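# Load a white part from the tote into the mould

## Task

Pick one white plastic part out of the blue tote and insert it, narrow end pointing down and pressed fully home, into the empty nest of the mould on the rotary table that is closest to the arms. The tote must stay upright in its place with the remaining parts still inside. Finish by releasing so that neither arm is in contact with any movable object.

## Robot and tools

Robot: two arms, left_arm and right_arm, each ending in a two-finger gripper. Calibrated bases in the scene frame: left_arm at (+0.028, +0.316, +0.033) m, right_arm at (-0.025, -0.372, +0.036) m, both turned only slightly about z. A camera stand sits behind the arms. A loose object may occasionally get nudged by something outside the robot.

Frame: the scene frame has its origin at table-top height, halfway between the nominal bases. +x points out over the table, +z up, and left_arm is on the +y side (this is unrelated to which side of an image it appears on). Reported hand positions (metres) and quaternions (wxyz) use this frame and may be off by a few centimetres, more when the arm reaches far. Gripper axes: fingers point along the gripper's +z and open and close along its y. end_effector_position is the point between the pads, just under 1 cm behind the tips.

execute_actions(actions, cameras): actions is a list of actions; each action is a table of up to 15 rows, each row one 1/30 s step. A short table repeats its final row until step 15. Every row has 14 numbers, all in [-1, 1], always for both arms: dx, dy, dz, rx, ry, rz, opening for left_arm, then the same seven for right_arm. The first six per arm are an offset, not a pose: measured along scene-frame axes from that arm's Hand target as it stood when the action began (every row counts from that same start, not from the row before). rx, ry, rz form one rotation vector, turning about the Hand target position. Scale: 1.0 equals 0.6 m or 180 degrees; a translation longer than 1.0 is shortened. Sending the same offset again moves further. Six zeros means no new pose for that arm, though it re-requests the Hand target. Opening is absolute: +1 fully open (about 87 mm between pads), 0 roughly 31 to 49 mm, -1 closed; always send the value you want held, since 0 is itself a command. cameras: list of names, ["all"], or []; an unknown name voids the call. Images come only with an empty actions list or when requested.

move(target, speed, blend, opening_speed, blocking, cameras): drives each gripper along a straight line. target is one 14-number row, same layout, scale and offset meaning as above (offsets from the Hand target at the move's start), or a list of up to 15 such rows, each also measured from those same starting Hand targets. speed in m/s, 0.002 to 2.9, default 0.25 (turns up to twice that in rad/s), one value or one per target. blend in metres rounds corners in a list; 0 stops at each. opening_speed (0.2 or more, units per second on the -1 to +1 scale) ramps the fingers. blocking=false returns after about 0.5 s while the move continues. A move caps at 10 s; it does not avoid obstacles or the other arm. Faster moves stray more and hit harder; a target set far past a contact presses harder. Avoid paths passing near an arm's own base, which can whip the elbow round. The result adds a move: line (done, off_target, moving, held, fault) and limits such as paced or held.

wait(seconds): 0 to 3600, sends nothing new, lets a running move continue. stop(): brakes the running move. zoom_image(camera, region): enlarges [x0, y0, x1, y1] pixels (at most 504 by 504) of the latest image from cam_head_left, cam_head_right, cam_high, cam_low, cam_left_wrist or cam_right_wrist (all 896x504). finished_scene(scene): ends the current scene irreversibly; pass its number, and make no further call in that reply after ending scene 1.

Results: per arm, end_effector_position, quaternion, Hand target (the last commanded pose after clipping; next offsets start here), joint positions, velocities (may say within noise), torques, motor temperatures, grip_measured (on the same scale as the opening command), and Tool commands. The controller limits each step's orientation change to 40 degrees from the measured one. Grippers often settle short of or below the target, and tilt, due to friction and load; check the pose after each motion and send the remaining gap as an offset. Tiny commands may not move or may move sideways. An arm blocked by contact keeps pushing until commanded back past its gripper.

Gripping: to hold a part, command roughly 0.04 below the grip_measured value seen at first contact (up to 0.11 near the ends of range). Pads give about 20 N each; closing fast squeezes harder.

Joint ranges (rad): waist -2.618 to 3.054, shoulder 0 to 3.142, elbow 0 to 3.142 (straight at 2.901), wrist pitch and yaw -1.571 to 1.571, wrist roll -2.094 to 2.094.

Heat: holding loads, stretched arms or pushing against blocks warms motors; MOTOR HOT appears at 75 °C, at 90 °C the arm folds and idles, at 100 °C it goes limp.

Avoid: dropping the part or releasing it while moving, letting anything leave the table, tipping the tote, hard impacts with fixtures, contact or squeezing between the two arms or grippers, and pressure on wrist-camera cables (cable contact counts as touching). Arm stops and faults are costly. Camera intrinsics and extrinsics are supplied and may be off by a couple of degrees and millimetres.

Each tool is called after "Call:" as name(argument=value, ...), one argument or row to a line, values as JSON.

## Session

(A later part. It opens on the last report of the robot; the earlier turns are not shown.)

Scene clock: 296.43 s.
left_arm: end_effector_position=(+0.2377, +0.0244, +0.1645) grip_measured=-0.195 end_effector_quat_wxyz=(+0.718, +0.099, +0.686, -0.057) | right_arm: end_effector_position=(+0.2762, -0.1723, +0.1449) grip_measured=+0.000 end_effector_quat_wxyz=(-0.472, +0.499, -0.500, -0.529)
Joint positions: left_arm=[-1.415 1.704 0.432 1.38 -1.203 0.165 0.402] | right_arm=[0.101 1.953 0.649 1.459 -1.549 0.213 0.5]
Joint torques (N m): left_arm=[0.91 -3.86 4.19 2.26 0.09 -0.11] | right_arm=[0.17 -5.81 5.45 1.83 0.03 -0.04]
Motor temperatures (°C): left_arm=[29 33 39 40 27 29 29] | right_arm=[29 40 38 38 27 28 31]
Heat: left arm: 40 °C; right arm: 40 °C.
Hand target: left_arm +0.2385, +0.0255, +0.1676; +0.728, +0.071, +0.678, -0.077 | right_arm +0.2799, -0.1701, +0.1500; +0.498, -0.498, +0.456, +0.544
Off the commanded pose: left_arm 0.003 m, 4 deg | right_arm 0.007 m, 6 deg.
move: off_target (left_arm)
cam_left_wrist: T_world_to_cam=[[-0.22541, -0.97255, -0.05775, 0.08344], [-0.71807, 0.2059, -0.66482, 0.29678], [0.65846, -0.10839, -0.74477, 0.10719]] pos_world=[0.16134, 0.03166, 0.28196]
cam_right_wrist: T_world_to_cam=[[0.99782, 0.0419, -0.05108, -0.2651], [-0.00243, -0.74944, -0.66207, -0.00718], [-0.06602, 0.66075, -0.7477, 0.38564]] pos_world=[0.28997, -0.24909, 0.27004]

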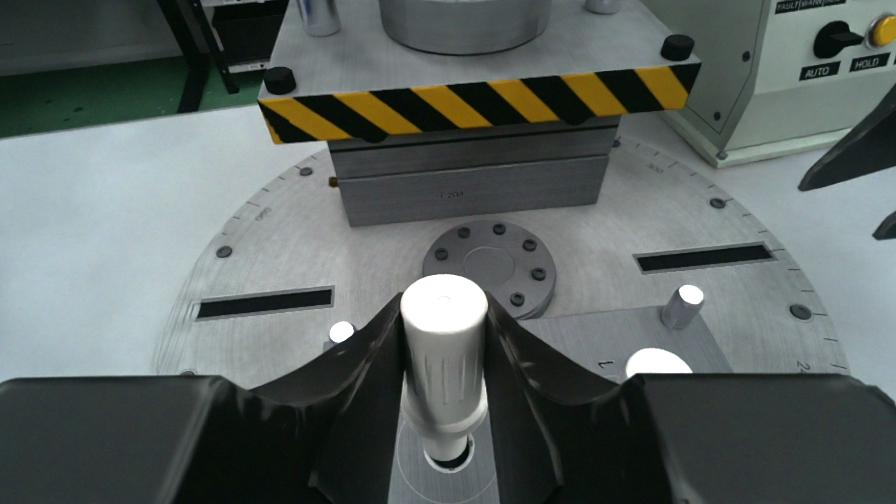

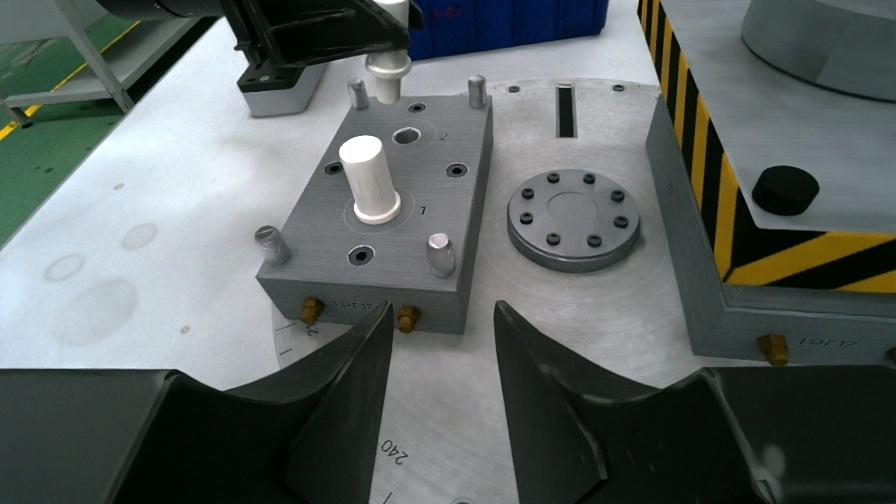

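Call:
move(
  target=[
    [0.015,-0.0033,0.01,0,0,0,-0.9,0,0,0,0,0,0,0],
    [0.015,-0.0033,-0.05,0,0,0,-0.9,0,0,0,0,0,0,0],
  ],
  speed=0.08,
  cameras=["cam_left_wrist","cam_right_wrist"],
)

Call:
zoom_image(
  camera="cam_right_wrist",
  region=[300, 0, 520, 180],
)

Call:
zoom_image(
  camera="cam_left_wrist",
  region=[340, 270, 640, 504],
)

Scene clock: 313.43 s.
left_arm: end_effector_position=(+0.2451, +0.0255, +0.1331) grip_measured=-0.195 end_effector_quat_wxyz=(+0.709, +0.110, +0.695, -0.040) | right_arm: end_effector_position=(+0.2762, -0.1723, +0.1449) grip_measured=+0.000 end_effector_quat_wxyz=(-0.472, +0.499, -0.500, -0.529)
Joint positions: left_arm=[-1.386 1.822 0.427 1.421 -1.185 0.124 0.402] | right_arm=[0.101 1.953 0.649 1.459 -1.549 0.213 0.5]
Joint torques (N m): left_arm=[1.37 -2.71 3.62 2.86 0.19 -0.18] | right_arm=[0.13 -5.83 5.39 1.81 0.03 -0.05]
Heat: left arm: 41 °C; right arm: 41 °C.
Hand target: left_arm +0.2475, +0.0235, +0.1376; +0.728, +0.071, +0.678, -0.077 | right_arm +0.2799, -0.1701, +0.1500; +0.498, -0.498, +0.456, +0.544
Off the commanded pose: left_arm 0.005 m, 7 deg | right_arm 0.007 m, 6 deg.
joint sent to its limit (left arm) — joint 4 (wrist pitch), upper limit. The joint targets still meet the commanded pose.
move: off_target (left_arm)
cam_left_wrist: T_world_to_cam=[[-0.2171, -0.97167, -0.0934, 0.08711], [-0.73379, 0.22555, -0.64085, 0.28118], [0.64376, -0.07059, -0.76196, 0.08399]] pos_world=[0.17117, 0.02716, 0.25233]
cam_right_wrist: T_world_to_cam=[[0.99782, 0.0419, -0.05108, -0.2651], [-0.00243, -0.74944, -0.66207, -0.00718], [-0.06602, 0.66075, -0.7477, 0.38564]] pos_world=[0.28997, -0.24909, 0.27004]

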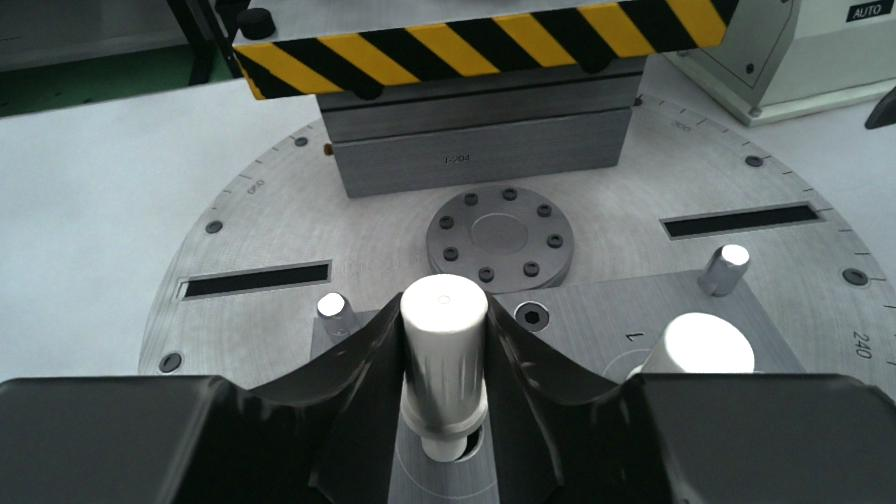

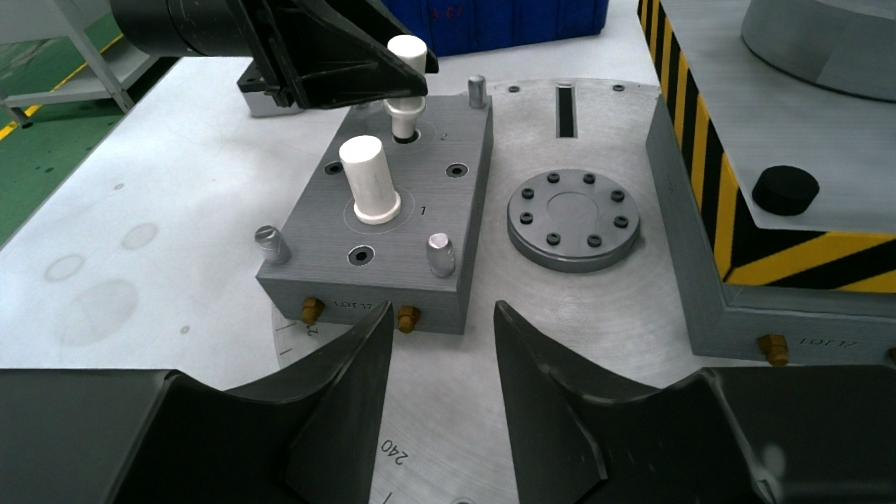

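Scaled by 2.291 from the camera's image (finer frame: 1280x720).

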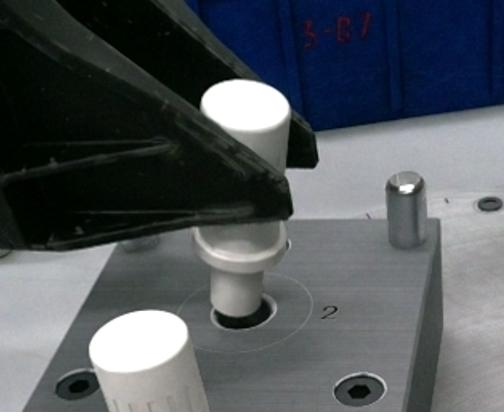

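Scaled by 1.680 from the camera's image (finer frame: 1280x720).

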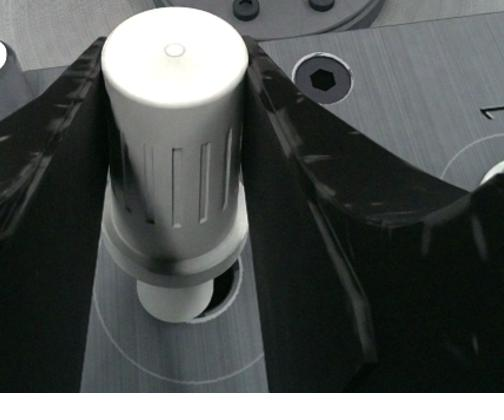

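Call:
move(
  target=[
    [0.005,-0.0095,0.04,0,0,0,-0.9,0,0,0,0,0,0,0],
    [0.005,-0.0095,-0.014,0,0,0,-0.9,0,0,0,0,0,0,0],
  ],
  speed=0.08,
  cameras=["cam_left_wrist","cam_right_wrist"],
)

Call:
zoom_image(
  camera="cam_right_wrist",
  region=[300, 0, 520, 180],
)

Call:
zoom_image(
  camera="cam_left_wrist",
  region=[340, 270, 640, 504],
)

Scene clock: 329.50 s.
left_arm: end_effector_position=(+0.2512, +0.0195, +0.1272) grip_measured=-0.203 end_effector_quat_wxyz=(+0.708, +0.108, +0.697, -0.040) | right_arm: end_effector_position=(+0.2762, -0.1723, +0.1449) grip_measured=+0.000 end_effector_quat_wxyz=(-0.472, +0.499, -0.500, -0.529)
Joint positions: left_arm=[-1.367 1.863 0.454 1.422 -1.169 0.11 0.398] | right_arm=[0.101 1.953 0.649 1.459 -1.549 0.213 0.5]
Joint torques (N m): left_arm=[0.55 -2.69 2.97 2.86 0.09 -0.25] | right_arm=[0.31 -5.81 5.37 1.78 0.03 -0.02]
Heat: left arm: 44 °C; right arm: 41 °C.
Hand target: left_arm +0.2505, +0.0178, +0.1292; +0.728, +0.071, +0.678, -0.077 | right_arm +0.2799, -0.1701, +0.1500; +0.498, -0.498, +0.456, +0.544
Off the commanded pose: left_arm 0.003 m, 7 deg | right_arm 0.007 m, 6 deg.
joint sent to its limit (left arm) — joint 4 (wrist pitch), upper limit. The joint targets still meet the commanded pose.
move: off_target (left_arm)
cam_left_wrist: T_world_to_cam=[[-0.21544, -0.97227, -0.09097, 0.08124], [-0.73737, 0.22305, -0.63761, 0.28375], [0.64022, -0.07029, -0.76497, 0.07634]] pos_world=[0.17785, 0.02106, 0.24671]
cam_right_wrist: T_world_to_cam=[[0.99782, 0.0419, -0.05108, -0.2651], [-0.00243, -0.74944, -0.66207, -0.00718], [-0.06602, 0.66075, -0.7477, 0.38564]] pos_world=[0.28997, -0.24909, 0.27004]

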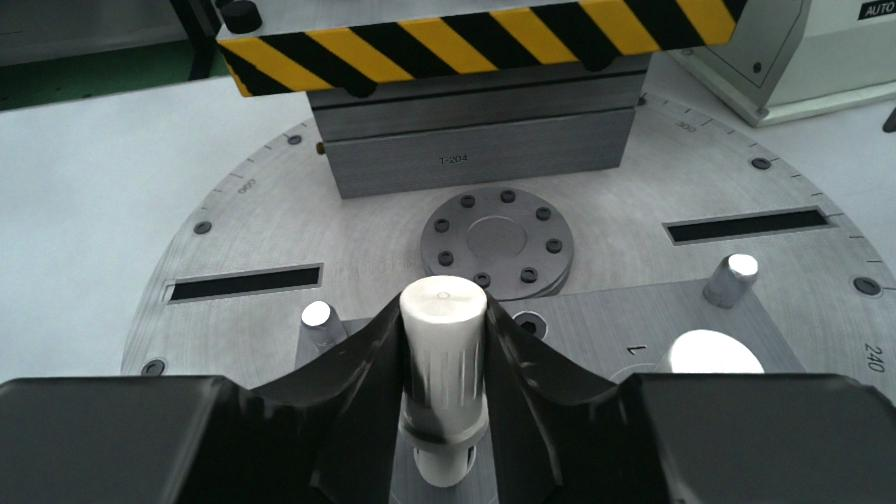

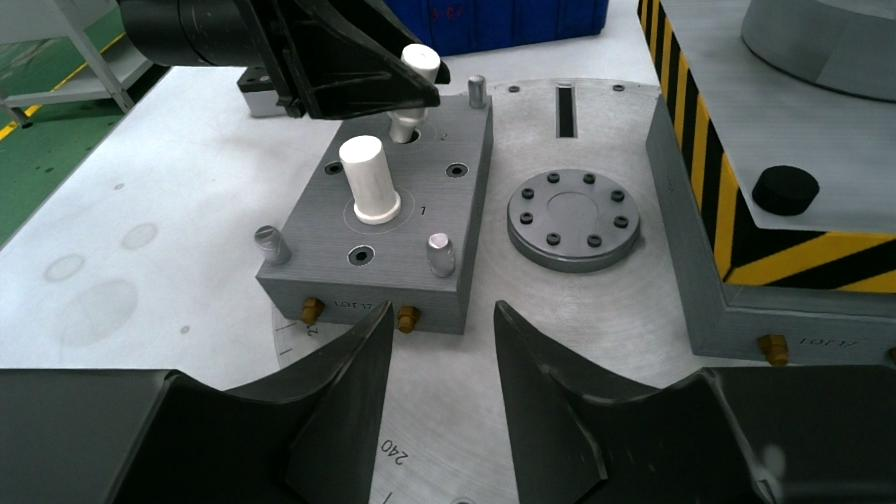

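Scaled by 2.291 from the camera's image (finer frame: 1280x720).

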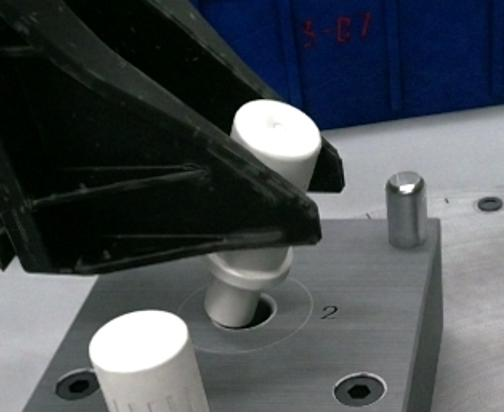

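Scaled by 1.680 from the camera's image (finer frame: 1280x720).

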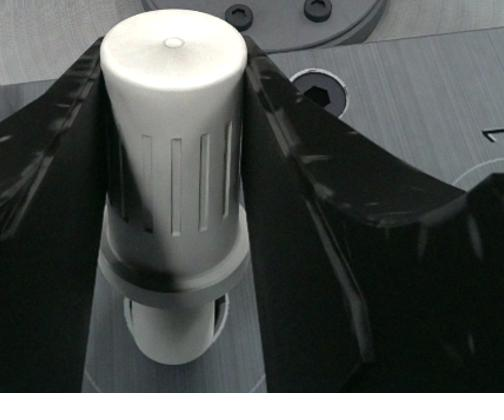

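Call:
move(
  target=[
    [0.0,0.0,0.035,0,0,0,-0.9,0,0,0,0,0,0,0],
    [0.013,-0.0025,0.035,0,0,0,-0.9,0,0,0,0,0,0,0],
    [0.013,-0.0025,-0.005,0,0,0,-0.9,0,0,0,0,0,0,0],
  ],
  speed=0.08,
  cameras=["cam_left_wrist","cam_right_wrist"],
)

Call:
zoom_image(
  camera="cam_right_wrist",
  region=[300, 0, 520, 180],
)

Call:
zoom_image(
  camera="cam_left_wrist",
  region=[340, 270, 640, 504],
)

Scene clock: 342.53 s.
left_arm: end_effector_position=(+0.2585, +0.0177, +0.1228) grip_measured=-0.203 end_effector_quat_wxyz=(+0.706, +0.109, +0.698, -0.041) | right_arm: end_effector_position=(+0.2762, -0.1723, +0.1449) grip_measured=+0.000 end_effector_quat_wxyz=(-0.472, +0.499, -0.500, -0.529)
Joint positions: left_arm=[-1.342 1.885 0.465 1.422 -1.141 0.1 0.398] | right_arm=[0.101 1.953 0.649 1.459 -1.549 0.213 0.5]
Joint torques (N m): left_arm=[0.69 -2.96 3.11 2.89 0.07 -0.21] | right_arm=[0.21 -5.78 5.56 1.8 0.02 -0.03]
Motor temperatures (°C): left_arm=[29 32 37 46 27 29 30] | right_arm=[29 41 38 38 27 28 31]
Heat: left arm: 46 °C; right arm: 41 °C.
Hand target: left_arm +0.2584, +0.0164, +0.1263; +0.728, +0.071, +0.678, -0.077 | right_arm +0.2799, -0.1701, +0.1500; +0.498, -0.498, +0.456, +0.544
Off the commanded pose: left_arm 0.004 m, 7 deg | right_arm 0.007 m, 6 deg.
joint sent to its limit (left arm) — joint 4 (wrist pitch), upper limit. The joint targets still meet the commanded pose.
move: off_target (left_arm)
cam_left_wrist: T_world_to_cam=[[-0.21769, -0.97174, -0.09125, 0.08134], [-0.73957, 0.22524, -0.63428, 0.28679], [0.63691, -0.07059, -0.7677, 0.06951]] pos_world=[0.18554, 0.01936, 0.24269]
cam_right_wrist: T_world_to_cam=[[0.99782, 0.0419, -0.05108, -0.2651], [-0.00243, -0.74944, -0.66207, -0.00718], [-0.06602, 0.66075, -0.7477, 0.38564]] pos_world=[0.28997, -0.24909, 0.27004]

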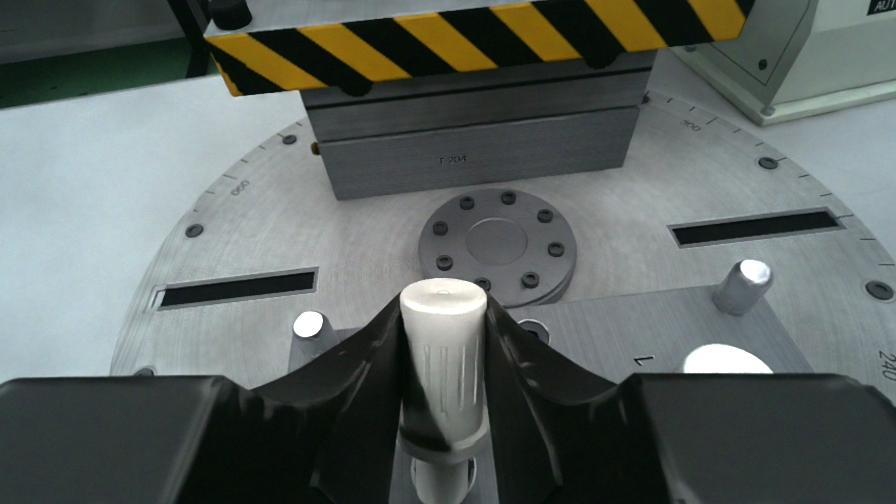

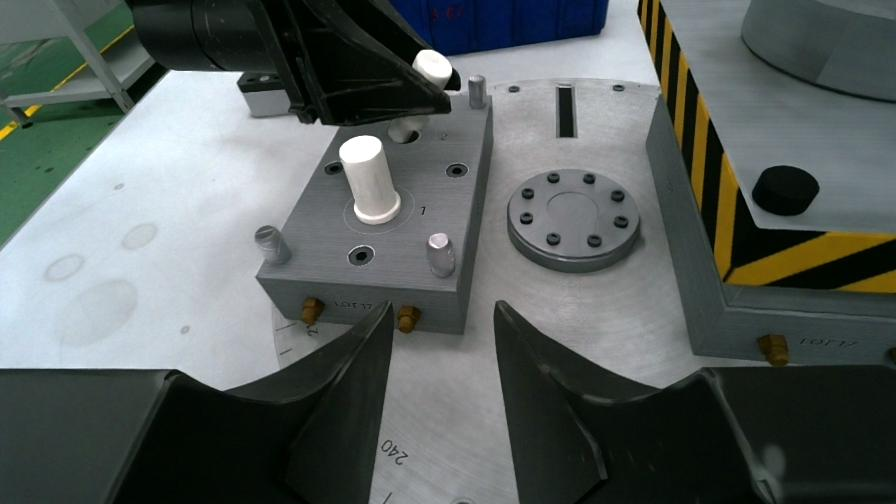

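Scaled by 2.291 from the camera's image (finer frame: 1280x720).

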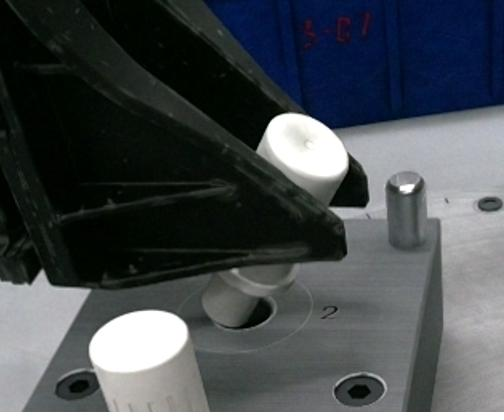

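Scaled by 1.680 from the camera's image (finer frame: 1280x720).

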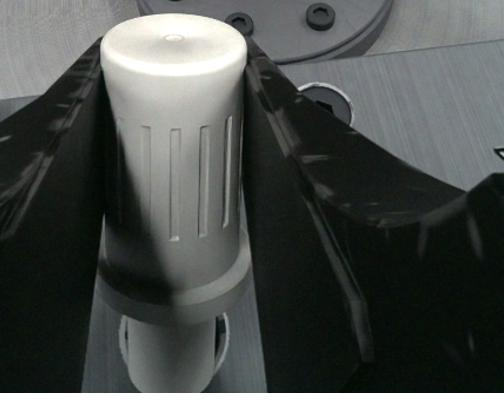

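Call:
move(
  target=[
    [0.0,0.0,0.07,0,0,0,-0.9,0,0,0,0,0,0,0],
    [0.0245,-0.002,0.07,0,0,0,-0.9,0,0,0,0,0,0,0],
    [0.0245,-0.002,0.012,0,0,0,-0.9,0,0,0,0,0,0,0],
  ],
  speed=0.1,
  cameras=["cam_left_wrist","cam_right_wrist"],
)

Call:
zoom_image(
  camera="cam_right_wrist",
  region=[300, 0, 520, 180],
)

Scene clock: 361.13 s.
left_arm: end_effector_position=(+0.2693, +0.0216, +0.1201) grip_measured=-0.203 end_effector_quat_wxyz=(+0.705, +0.117, +0.699, -0.031) | right_arm: end_effector_position=(+0.2762, -0.1723, +0.1449) grip_measured=+0.000 end_effector_quat_wxyz=(-0.472, +0.499, -0.500, -0.529)
Joint positions: left_arm=[-1.301 1.893 0.465 1.421 -1.103 0.115 0.398] | right_arm=[0.101 1.953 0.649 1.459 -1.549 0.213 0.5]
Joint torques (N m): left_arm=[1.43 -4.15 4.81 2.92 0.2 -0.18] | right_arm=[0.24 -5.79 5.44 1.79 0.02 -0.04]
Heat: left arm: 47 °C; right arm: 41 °C.
Hand target: left_arm +0.2730, +0.0151, +0.1334; +0.728, +0.071, +0.678, -0.077 | right_arm +0.2799, -0.1701, +0.1500; +0.498, -0.498, +0.456, +0.544
Off the commanded pose: left_arm 0.015 m, 8 deg | right_arm 0.007 m, 6 deg.
joint sent to its limit (left arm) — joint 4 (wrist pitch), upper limit. The joint targets still meet the commanded pose.
move: off_target (left_arm)
cam_left_wrist: T_world_to_cam=[[-0.2154, -0.96973, -0.11498, 0.0894], [-0.73945, 0.23887, -0.62941, 0.29127], [0.63783, -0.05055, -0.76852, 0.0602]] pos_world=[0.19624, 0.02016, 0.23987]
cam_right_wrist: T_world_to_cam=[[0.99782, 0.0419, -0.05108, -0.2651], [-0.00243, -0.74944, -0.66207, -0.00718], [-0.06602, 0.66075, -0.7477, 0.38564]] pos_world=[0.28997, -0.24909, 0.27004]

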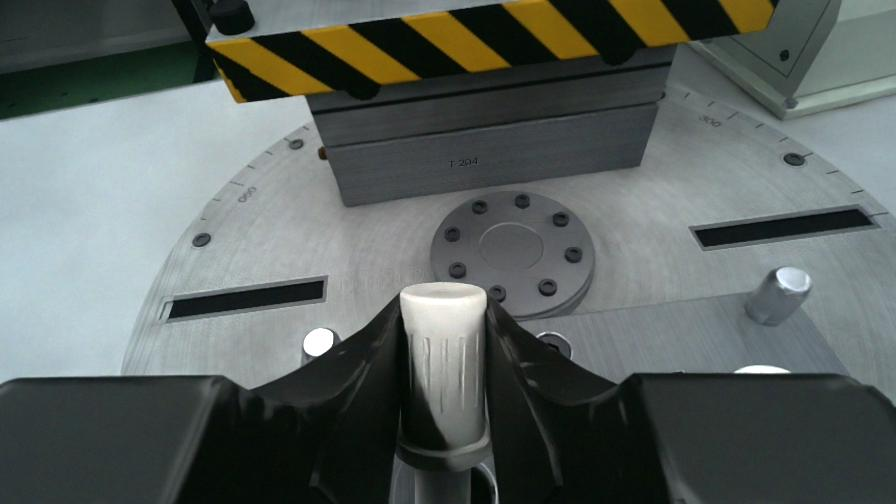

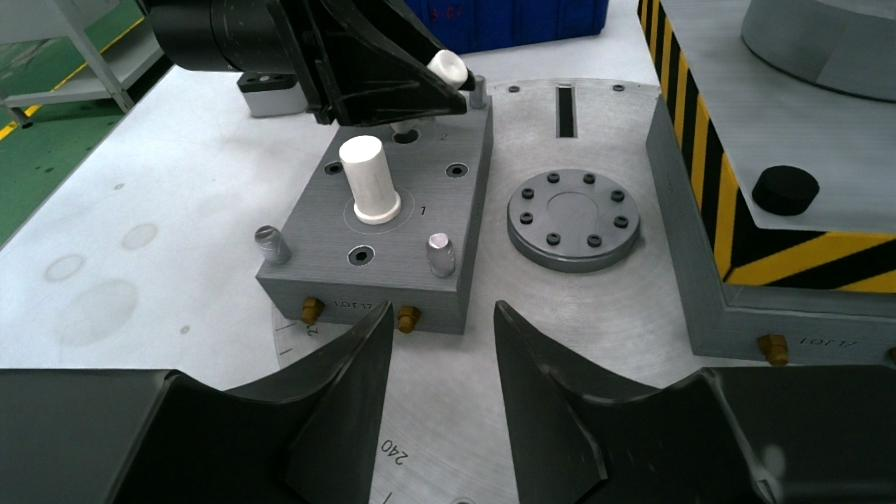

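Scaled by 2.291 from the camera's image (finer frame: 1280x720).

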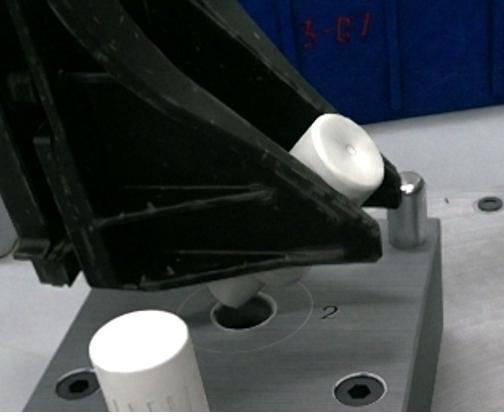

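Call:
move(
  target=[
    [0,0,0.167,0,0,0,-0.9,0,0,0,0,0,0,0],
    [-0.2,-0.017,0.18,0.39,-0.041,-0.278,-0.9,0,0,0,0,0,0,0],
    [-0.322,-0.025,0.08,0.781,-0.0825,-0.556,-0.9,0,0,0,0,0,0,0],
  ],
  speed=[0.15,0.4,0.4],
  blend=[0.03,0.04,0],
  cameras=["cam_left_wrist","cam_head_left"],
)

Scene clock: 393.67 s.
left_arm: end_effector_position=(+0.0843, +0.0046, +0.1815) grip_measured=-0.203 end_effector_quat_wxyz=(+0.004, +0.991, +0.010, +0.136) | right_arm: end_effector_position=(+0.2762, -0.1723, +0.1449) grip_measured=+0.000 end_effector_quat_wxyz=(-0.472, +0.499, -0.500, -0.529)
Joint positions: left_arm=[-1.657 1.733 1.519 -1.379 -0.273 1.449 0.398] | right_arm=[0.101 1.953 0.649 1.459 -1.549 0.213 0.5]
Joint torques (N m): left_arm=[0.12 -5.14 9.63 0.09 0.12 0.13] | right_arm=[0.23 -5.86 5.42 1.81 0.04 -0.02]
Heat: left arm: 48 °C; right arm: 41 °C.
Hand target: left_arm +0.0799, +0.0001, +0.1814; -0.001, +0.991, -0.001, +0.131 | right_arm +0.2799, -0.1701, +0.1500; +0.498, -0.498, +0.456, +0.544
Off the commanded pose: left_arm 0.006 m, 1 deg | right_arm 0.007 m, 6 deg.
move: done
cam_left_wrist: T_world_to_cam=[[-0.02713, 0.99962, -0.00456, -0.0048], [0.40496, 0.01516, 0.91421, -0.1784], [0.91393, 0.02296, -0.40522, 0.13494]] pos_world=[-0.05121, 0.00441, 0.21776]
Images, in order (width x height): cam_head_left 896x504, cam_left_wrist 896x504.

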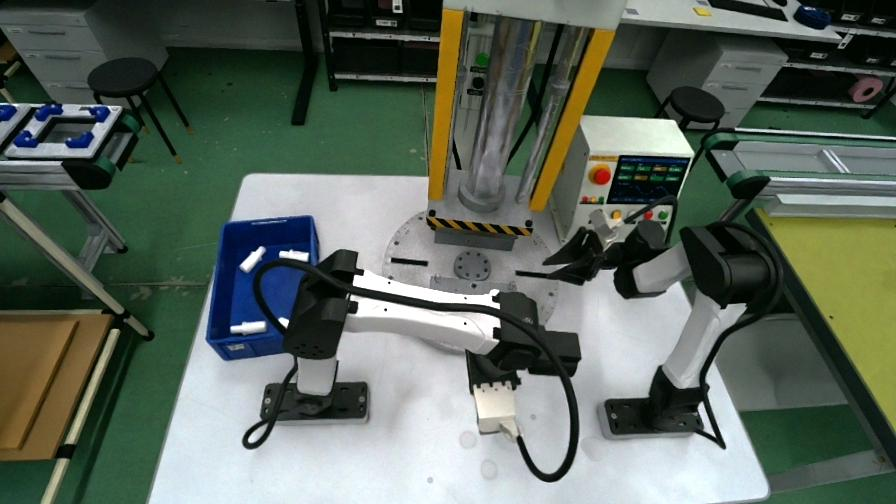

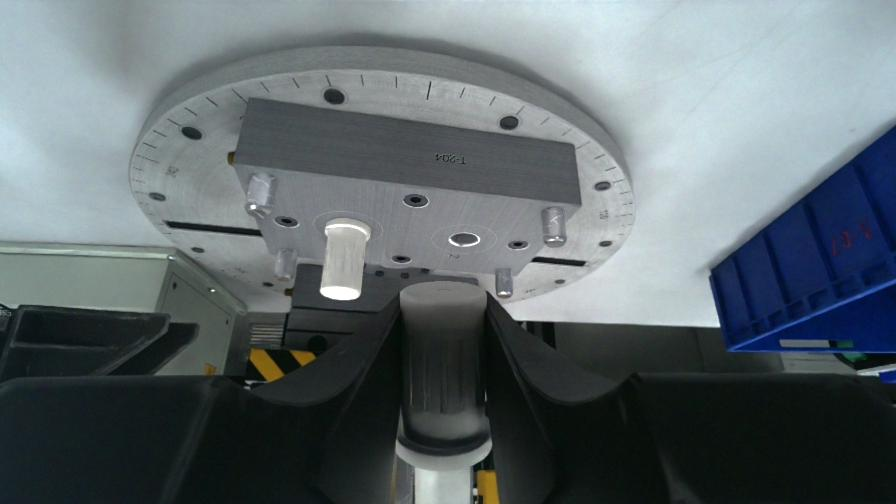

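Call:
move(
  target=[
    [0,0,-0.25,0,0,0,-0.9,0,0,0,0,0,0,0],
    [0,0,-0.294,0,0,0,-0.9,0,0,0,0,0,0,0],
  ],
  speed=[0.15,0.04],
  blend=[0.01,0],
  cameras=["cam_left_wrist","cam_head_left"],
)

Scene clock: 401.60 s.
left_arm: end_effector_position=(+0.0834, -0.0032, +0.0144) grip_measured=-0.203 end_effector_quat_wxyz=(+0.011, +0.991, +0.011, +0.135) | right_arm: end_effector_position=(+0.2762, -0.1723, +0.1449) grip_measured=+0.000 end_effector_quat_wxyz=(-0.472, +0.499, -0.500, -0.529)
Joint positions: left_arm=[-1.657 1.935 1.075 -0.72 -0.271 1.449 0.398] | right_arm=[0.101 1.953 0.649 1.459 -1.549 0.213 0.5]
Joint torques (N m): left_arm=[0.14 -5.71 4.98 0.32 0.12 0.14] | right_arm=[0.23 -5.83 5.39 1.81 0.04 -0.02]
Heat: left arm: 45 °C; right arm: 41 °C.
Hand target: left_arm +0.0799, +0.0002, +0.0050; -0.001, +0.991, -0.001, +0.131 | right_arm +0.2799, -0.1701, +0.1500; +0.498, -0.498, +0.456, +0.544
Off the commanded pose: left_arm 0.011 m, 2 deg | right_arm 0.007 m, 6 deg.
move: off_target (left_arm)
cam_left_wrist: T_world_to_cam=[[-0.02716, 0.99946, -0.01846, 0.00236], [0.40724, 0.02792, 0.91289, -0.02529], [0.91292, 0.01727, -0.40778, 0.06845]] pos_world=[-0.05212, -0.00284, 0.05104]
Images, in order (width x height): cam_head_left 896x504, cam_left_wrist 896x504.

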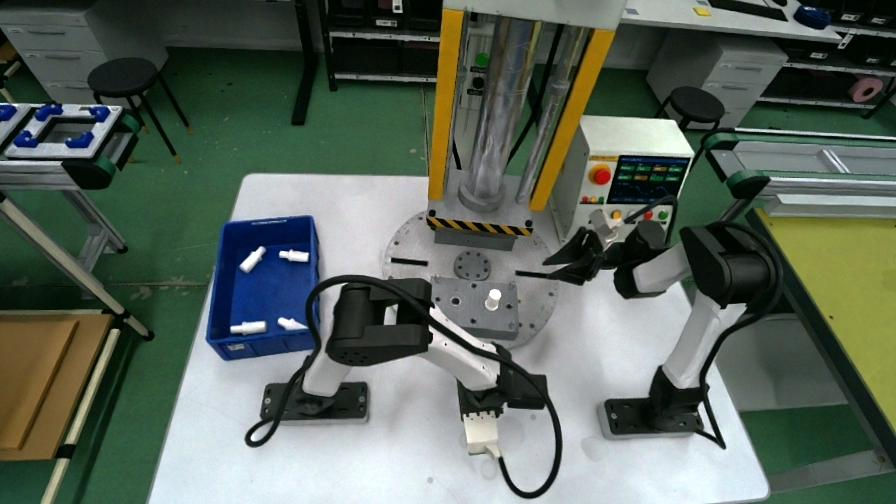

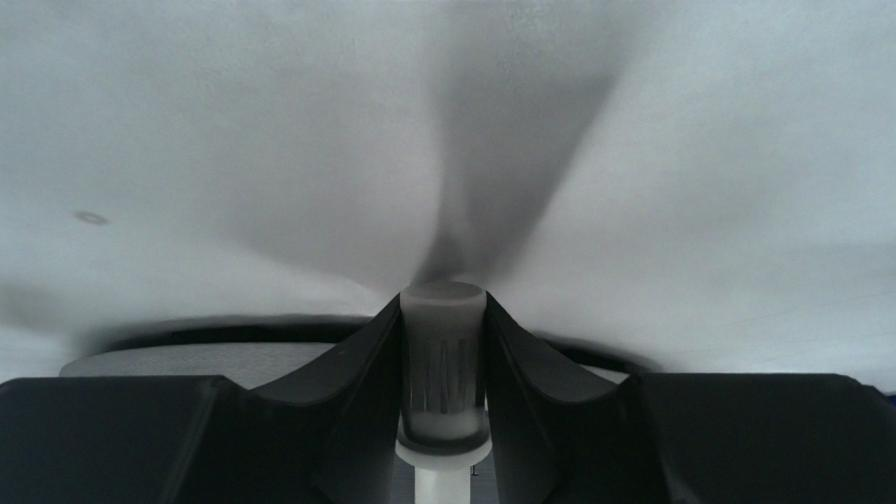

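Call:
move(
  target=[
    [0,0,-0.005,0,0,0,0.2,0,0,0,0,0,0,0],
    [-0.01,0,0.12,0,0,0,0.3,0,0,0,0,0,0,0],
  ],
  speed=[0.05,0.15],
  opening_speed=0.5,
  cameras=["cam_left_wrist"],
)

Scene clock: 411.97 s.
left_arm: end_effector_position=(+0.0791, +0.0072, +0.0653) grip_measured=+0.299 end_effector_quat_wxyz=(-0.019, +0.990, -0.002, +0.138) | right_arm: end_effector_position=(+0.2762, -0.1723, +0.1449) grip_measured=+0.000 end_effector_quat_wxyz=(-0.472, +0.499, -0.500, -0.529)
Joint positions: left_arm=[-1.674 1.85 1.187 -0.98 -0.271 1.449 0.65] | right_arm=[0.101 1.953 0.649 1.459 -1.549 0.213 0.5]
Joint torques (N m): left_arm=[0.02 -9.05 8.76 -0.01 0.12 -0.03] | right_arm=[0.18 -5.81 5.27 1.79 -0.01 -0.03]
Heat: left arm: 42 °C; right arm: 41 °C.
Hand target: left_arm +0.0737, +0.0000, +0.0771; -0.001, +0.991, -0.001, +0.131 | right_arm +0.2799, -0.1701, +0.1500; +0.498, -0.498, +0.456, +0.544
Off the commanded pose: left_arm 0.015 m, 2 deg | right_arm 0.007 m, 6 deg.
move: off_target (left_arm); target 2's new opening was sent with left_arm's hand 0.015 m and 2 deg from that target
cam_left_wrist: T_world_to_cam=[[-0.00974, 0.99895, 0.04478, -0.01275], [0.40101, -0.03712, 0.91532, -0.06937], [0.91602, 0.02687, -0.40023, 0.09201]] pos_world=[-0.05659, 0.00769, 0.10089]

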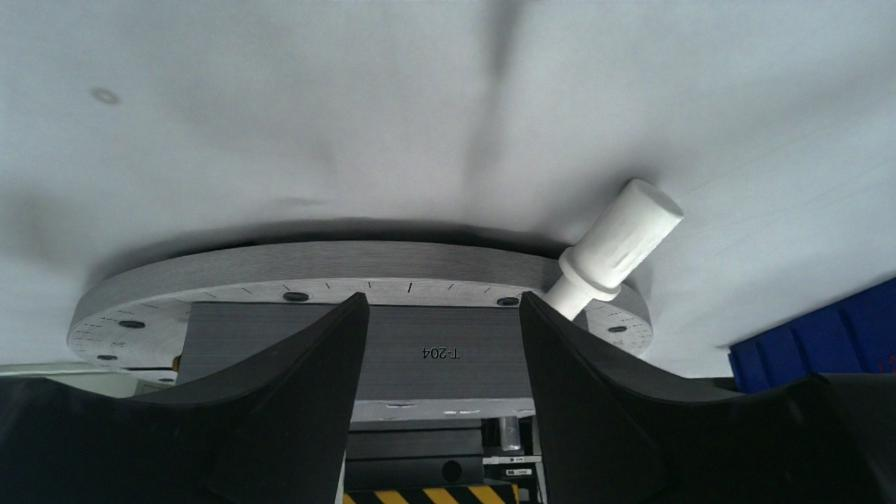

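Call:
move(
  target=[0.055,0.147,0.15,0,0.06,0,0.3,0,0,0,0,0,0,0],
  speed=0.25,
  cameras=["cam_left_wrist","cam_head_left"],
)

Scene clock: 423.80 s.
left_arm: end_effector_position=(+0.1073, +0.0913, +0.1575) grip_measured=+0.300 end_effector_quat_wxyz=(-0.016, +0.999, +0.002, +0.044) | right_arm: end_effector_position=(+0.2762, -0.1723, +0.1449) grip_measured=+0.000 end_effector_quat_wxyz=(-0.472, +0.499, -0.500, -0.529)
Joint positions: left_arm=[-1.459 1.424 1.165 -1.336 -0.091 1.666 0.65] | right_arm=[0.101 1.953 0.649 1.459 -1.549 0.213 0.5]
Joint torques (N m): left_arm=[1.37 -5.64 9.5 0.05 0.28 0.14] | right_arm=[0.32 -5.76 5.41 1.8 0.01 -0.04]
Motor temperatures (°C): left_arm=[29 36 39 40 27 29 29] | right_arm=[29 41 38 39 27 28 31]
Heat: left arm: 40 °C; right arm: 41 °C.
Hand target: left_arm +0.1068, +0.0883, +0.1671; -0.001, +0.999, -0.001, +0.037 | right_arm +0.2799, -0.1701, +0.1500; +0.498, -0.498, +0.456, +0.544
Off the commanded pose: left_arm 0.010 m, 2 deg | right_arm 0.007 m, 6 deg.
move: done
cam_left_wrist: T_world_to_cam=[[-0.01173, 0.99915, 0.0396, -0.09959], [0.56683, -0.02599, 0.82342, -0.16638], [0.82375, 0.0321, -0.56604, 0.13639]] pos_world=[-0.01921, 0.09081, 0.21814]
Images, in order (width x height): cam_head_left 896x504, cam_left_wrist 896x504.

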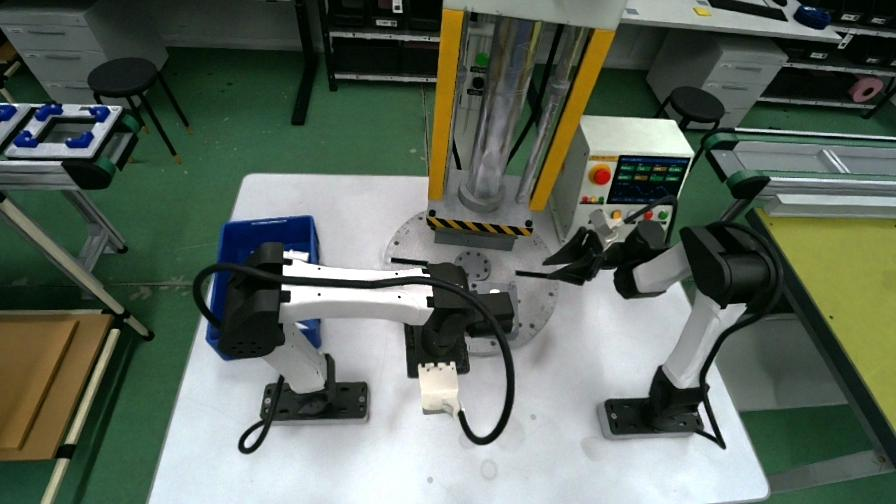

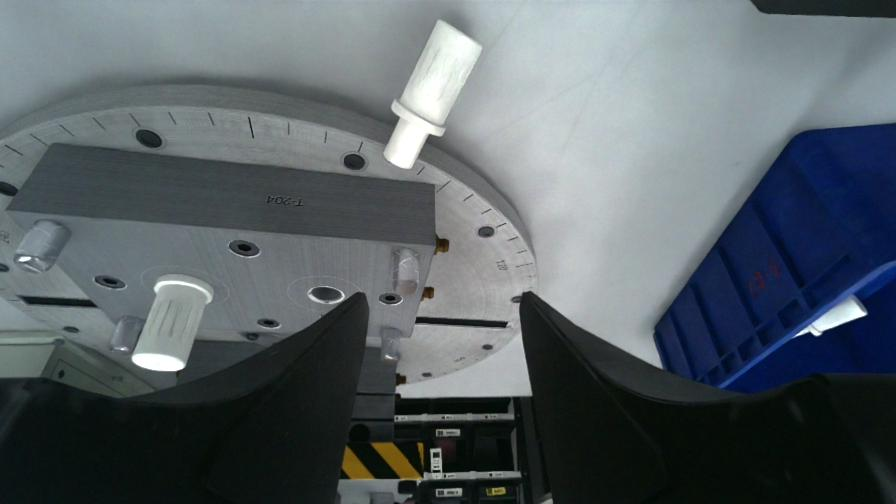

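Call:
move(
  target=[
    [0.007,0.0095,-0.15,-0.0106,-0.0703,-0.0876,0.3,0,0,0,0,0,0,0],
    [0.007,0.0095,-0.273,-0.0106,-0.0703,-0.0876,0.3,0,0,0,0,0,0,0],
    [0.007,0.0095,-0.273,-0.0106,-0.0703,-0.0876,-0.9,0,0,0,0,0,0,0],
    [0.007,0.0095,-0.21,-0.0106,-0.0703,-0.0876,-0.9,0,0,0,0,0,0,0],
    [-0.078,0.0095,-0.21,-0.0106,-0.0703,-0.0876,-0.9,0,0,0,0,0,0,0],
  ],
  speed=[0.2,0.1,0.1,0.1,0.15],
  blend=[0.01,0,0,0.01,0],
  cameras=["cam_left_wrist"],
)

Scene clock: 455.93 s.
left_arm: end_effector_position=(+0.0637, +0.0977, +0.0398) grip_measured=-0.193 end_effector_quat_wxyz=(+0.024, +0.979, -0.135, +0.149) | right_arm: end_effector_position=(+0.2762, -0.1723, +0.1449) grip_measured=+0.000 end_effector_quat_wxyz=(-0.472, +0.499, -0.500, -0.529)
Joint positions: left_arm=[-1.823 1.452 0.626 -0.737 -0.302 1.582 0.403] | right_arm=[0.101 1.953 0.649 1.459 -1.549 0.213 0.5]
Joint torques (N m): left_arm=[0.02 -2.35 8.4 0.15 0.05 -0.03] | right_arm=[0.24 -5.83 5.49 1.82 0.01 -0.03]
Heat: left arm: 40 °C; right arm: 42 °C.
Hand target: left_arm +0.0600, +0.0940, +0.0411; +0.021, +0.979, -0.137, +0.147 | right_arm +0.2799, -0.1701, +0.1500; +0.498, -0.498, +0.456, +0.544
Off the commanded pose: left_arm 0.005 m, 0 deg | right_arm 0.007 m, 6 deg.
move: done
cam_left_wrist: T_world_to_cam=[[0.26332, 0.96471, -0.00046, -0.11436], [0.3652, -0.09924, 0.92562, -0.02863], [0.89291, -0.2439, -0.37844, 0.12062]] pos_world=[-0.06713, 0.1369, 0.0721]

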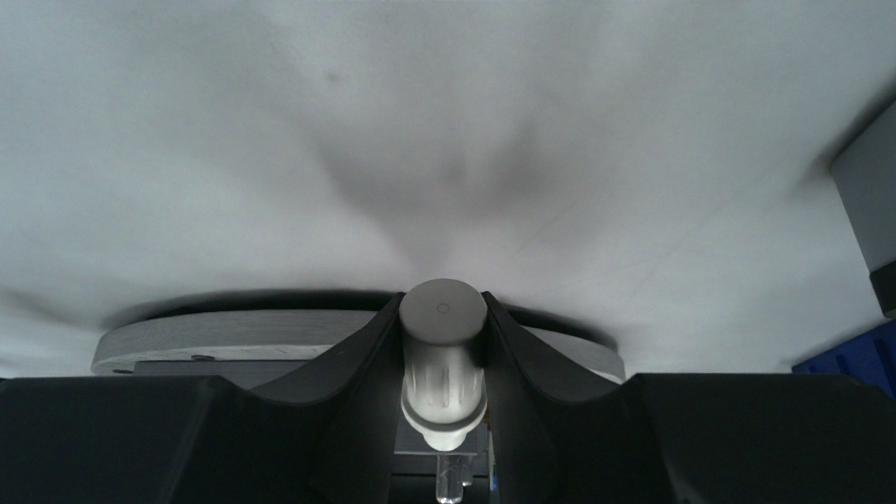

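Call:
move(
  target=[
    [0,0,-0.0635,0,0,0,-0.9,0,0,0,0,0,0,0],
    [0,0,-0.0635,0,0,0,0.0,0,0,0,0,0,0,0],
    [0,0,-0.0635,0,0,0,-0.9,0,0,0,0,0,0,0],
  ],
  speed=0.06,
  opening_speed=0.5,
  cameras=["cam_left_wrist"],
)

Scene clock: 471.17 s.
left_arm: end_effector_position=(+0.0631, +0.0903, +0.0113) grip_measured=-0.188 end_effector_quat_wxyz=(+0.029, +0.979, -0.132, +0.154) | right_arm: end_effector_position=(+0.2762, -0.1723, +0.1449) grip_measured=+0.000 end_effector_quat_wxyz=(-0.472, +0.499, -0.500, -0.529)
Joint positions: left_arm=[-1.824 1.567 0.583 -0.57 -0.314 1.576 0.406] | right_arm=[0.101 1.953 0.649 1.459 -1.549 0.213 0.5]
Joint torques (N m): left_arm=[0.16 -2.58 4.3 0.47 0.15 0] | right_arm=[0.28 -5.83 5.44 1.79 0.02 -0.05]
Heat: left arm: 40 °C; right arm: 42 °C.
Hand target: left_arm +0.0600, +0.0938, +0.0030; +0.021, +0.979, -0.137, +0.146 | right_arm +0.2799, -0.1701, +0.1500; +0.498, -0.498, +0.456, +0.544
Off the commanded pose: left_arm 0.010 m, 1 deg | right_arm 0.007 m, 6 deg.
move: done
cam_left_wrist: T_world_to_cam=[[0.25945, 0.96571, -0.00983, -0.10679], [0.35767, -0.08663, 0.92982, -0.00349], [0.89709, -0.24476, -0.36788, 0.10808]] pos_world=[-0.068, 0.12928, 0.04195]

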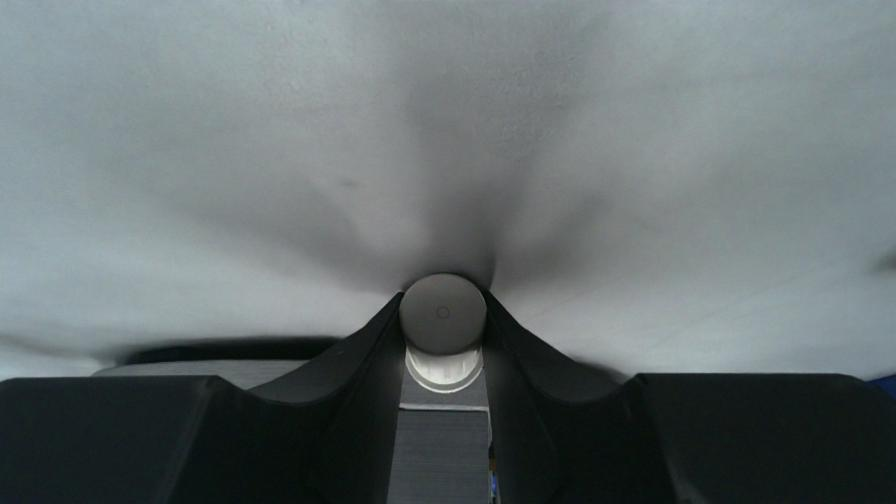

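Call:
move(
  target=[
    [0,0,0.2,0,0,0,-0.9,0,0,0,0,0,0,0],
    [0.15,-0.156,0.395,-0.641,0.246,0.672,-0.9,0,0,0,0,0,0,0],
    [0.298,-0.115,0.283,-0.641,0.246,0.672,-0.9,0,0,0,0,0,0,0],
  ],
  speed=[0.2,0.5,0.25],
  blend=[0.03,0.03,0],
  cameras=["cam_left_wrist","cam_right_wrist"],
)

Call:
zoom_image(
  camera="cam_right_wrist",
  region=[300, 0, 520, 180],
)

Call:
zoom_image(
  camera="cam_left_wrist",
  region=[340, 250, 700, 460],
)

Scene clock: 492.03 s.
left_arm: end_effector_position=(+0.2366, +0.0244, +0.1780) grip_measured=-0.188 end_effector_quat_wxyz=(+0.587, +0.177, +0.778, -0.138) | right_arm: end_effector_position=(+0.2762, -0.1723, +0.1449) grip_measured=+0.000 end_effector_quat_wxyz=(-0.472, +0.499, -0.500, -0.529)
Joint positions: left_arm=[-1.263 1.235 0.584 0.256 -0.78 -0.292 0.406] | right_arm=[0.101 1.953 0.649 1.459 -1.549 0.213 0.5]
Joint torques (N m): left_arm=[1.4 -2.61 6.98 1.91 -0.01 0.09] | right_arm=[0.17 -5.74 5.44 1.81 0.03 -0.03]
Heat: left arm: 40 °C; right arm: 42 °C.
Hand target: left_arm +0.2388, +0.0248, +0.1728; +0.586, +0.179, +0.778, -0.135 | right_arm +0.2799, -0.1701, +0.1500; +0.498, -0.498, +0.456, +0.544
Off the commanded pose: left_arm 0.006 m, 0 deg | right_arm 0.007 m, 6 deg.
move: done
cam_left_wrist: T_world_to_cam=[[-0.44275, -0.89652, 0.01491, 0.12058], [-0.82381, 0.40016, -0.40151, 0.27838], [0.354, -0.19005, -0.91573, 0.22247]] pos_world=[0.20396, 0.03899, 0.3137]
cam_right_wrist: T_world_to_cam=[[0.99782, 0.0419, -0.05108, -0.2651], [-0.00243, -0.74944, -0.66207, -0.00718], [-0.06602, 0.66075, -0.7477, 0.38564]] pos_world=[0.28997, -0.24909, 0.27004]

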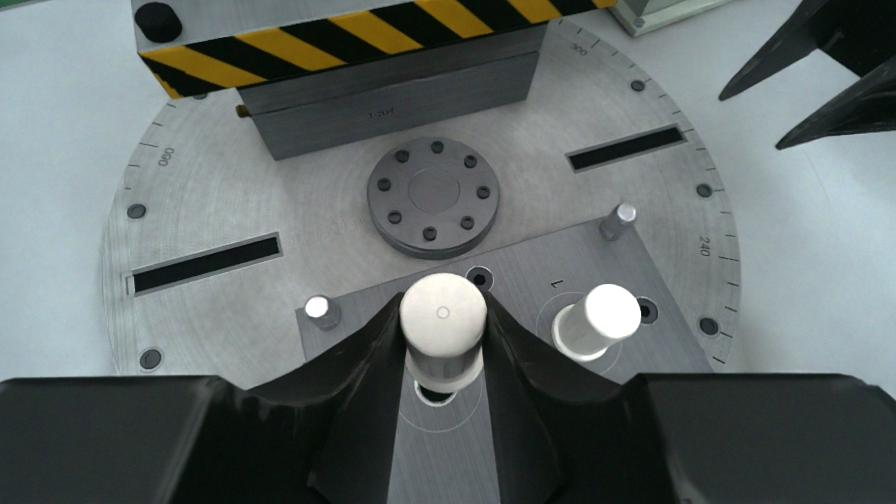

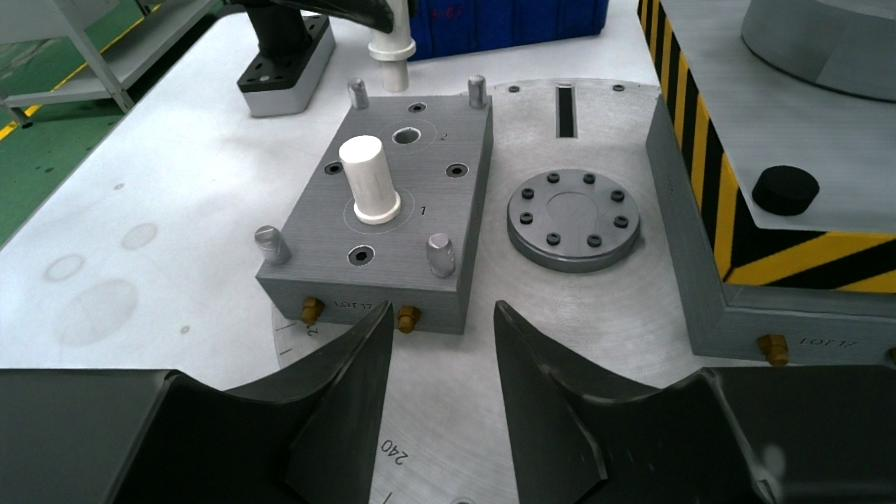

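Scaled by 2.291 from the camera's image (finer frame: 1280x720).

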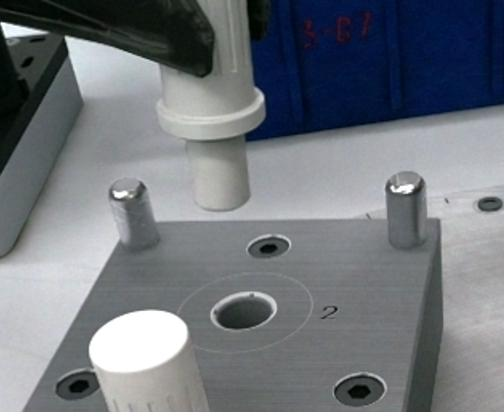

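Scaled by 1.400 from the camera's image (finer frame: 1280x720).

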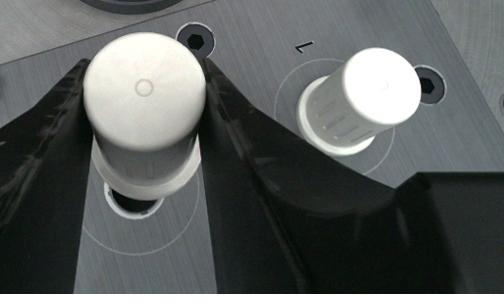

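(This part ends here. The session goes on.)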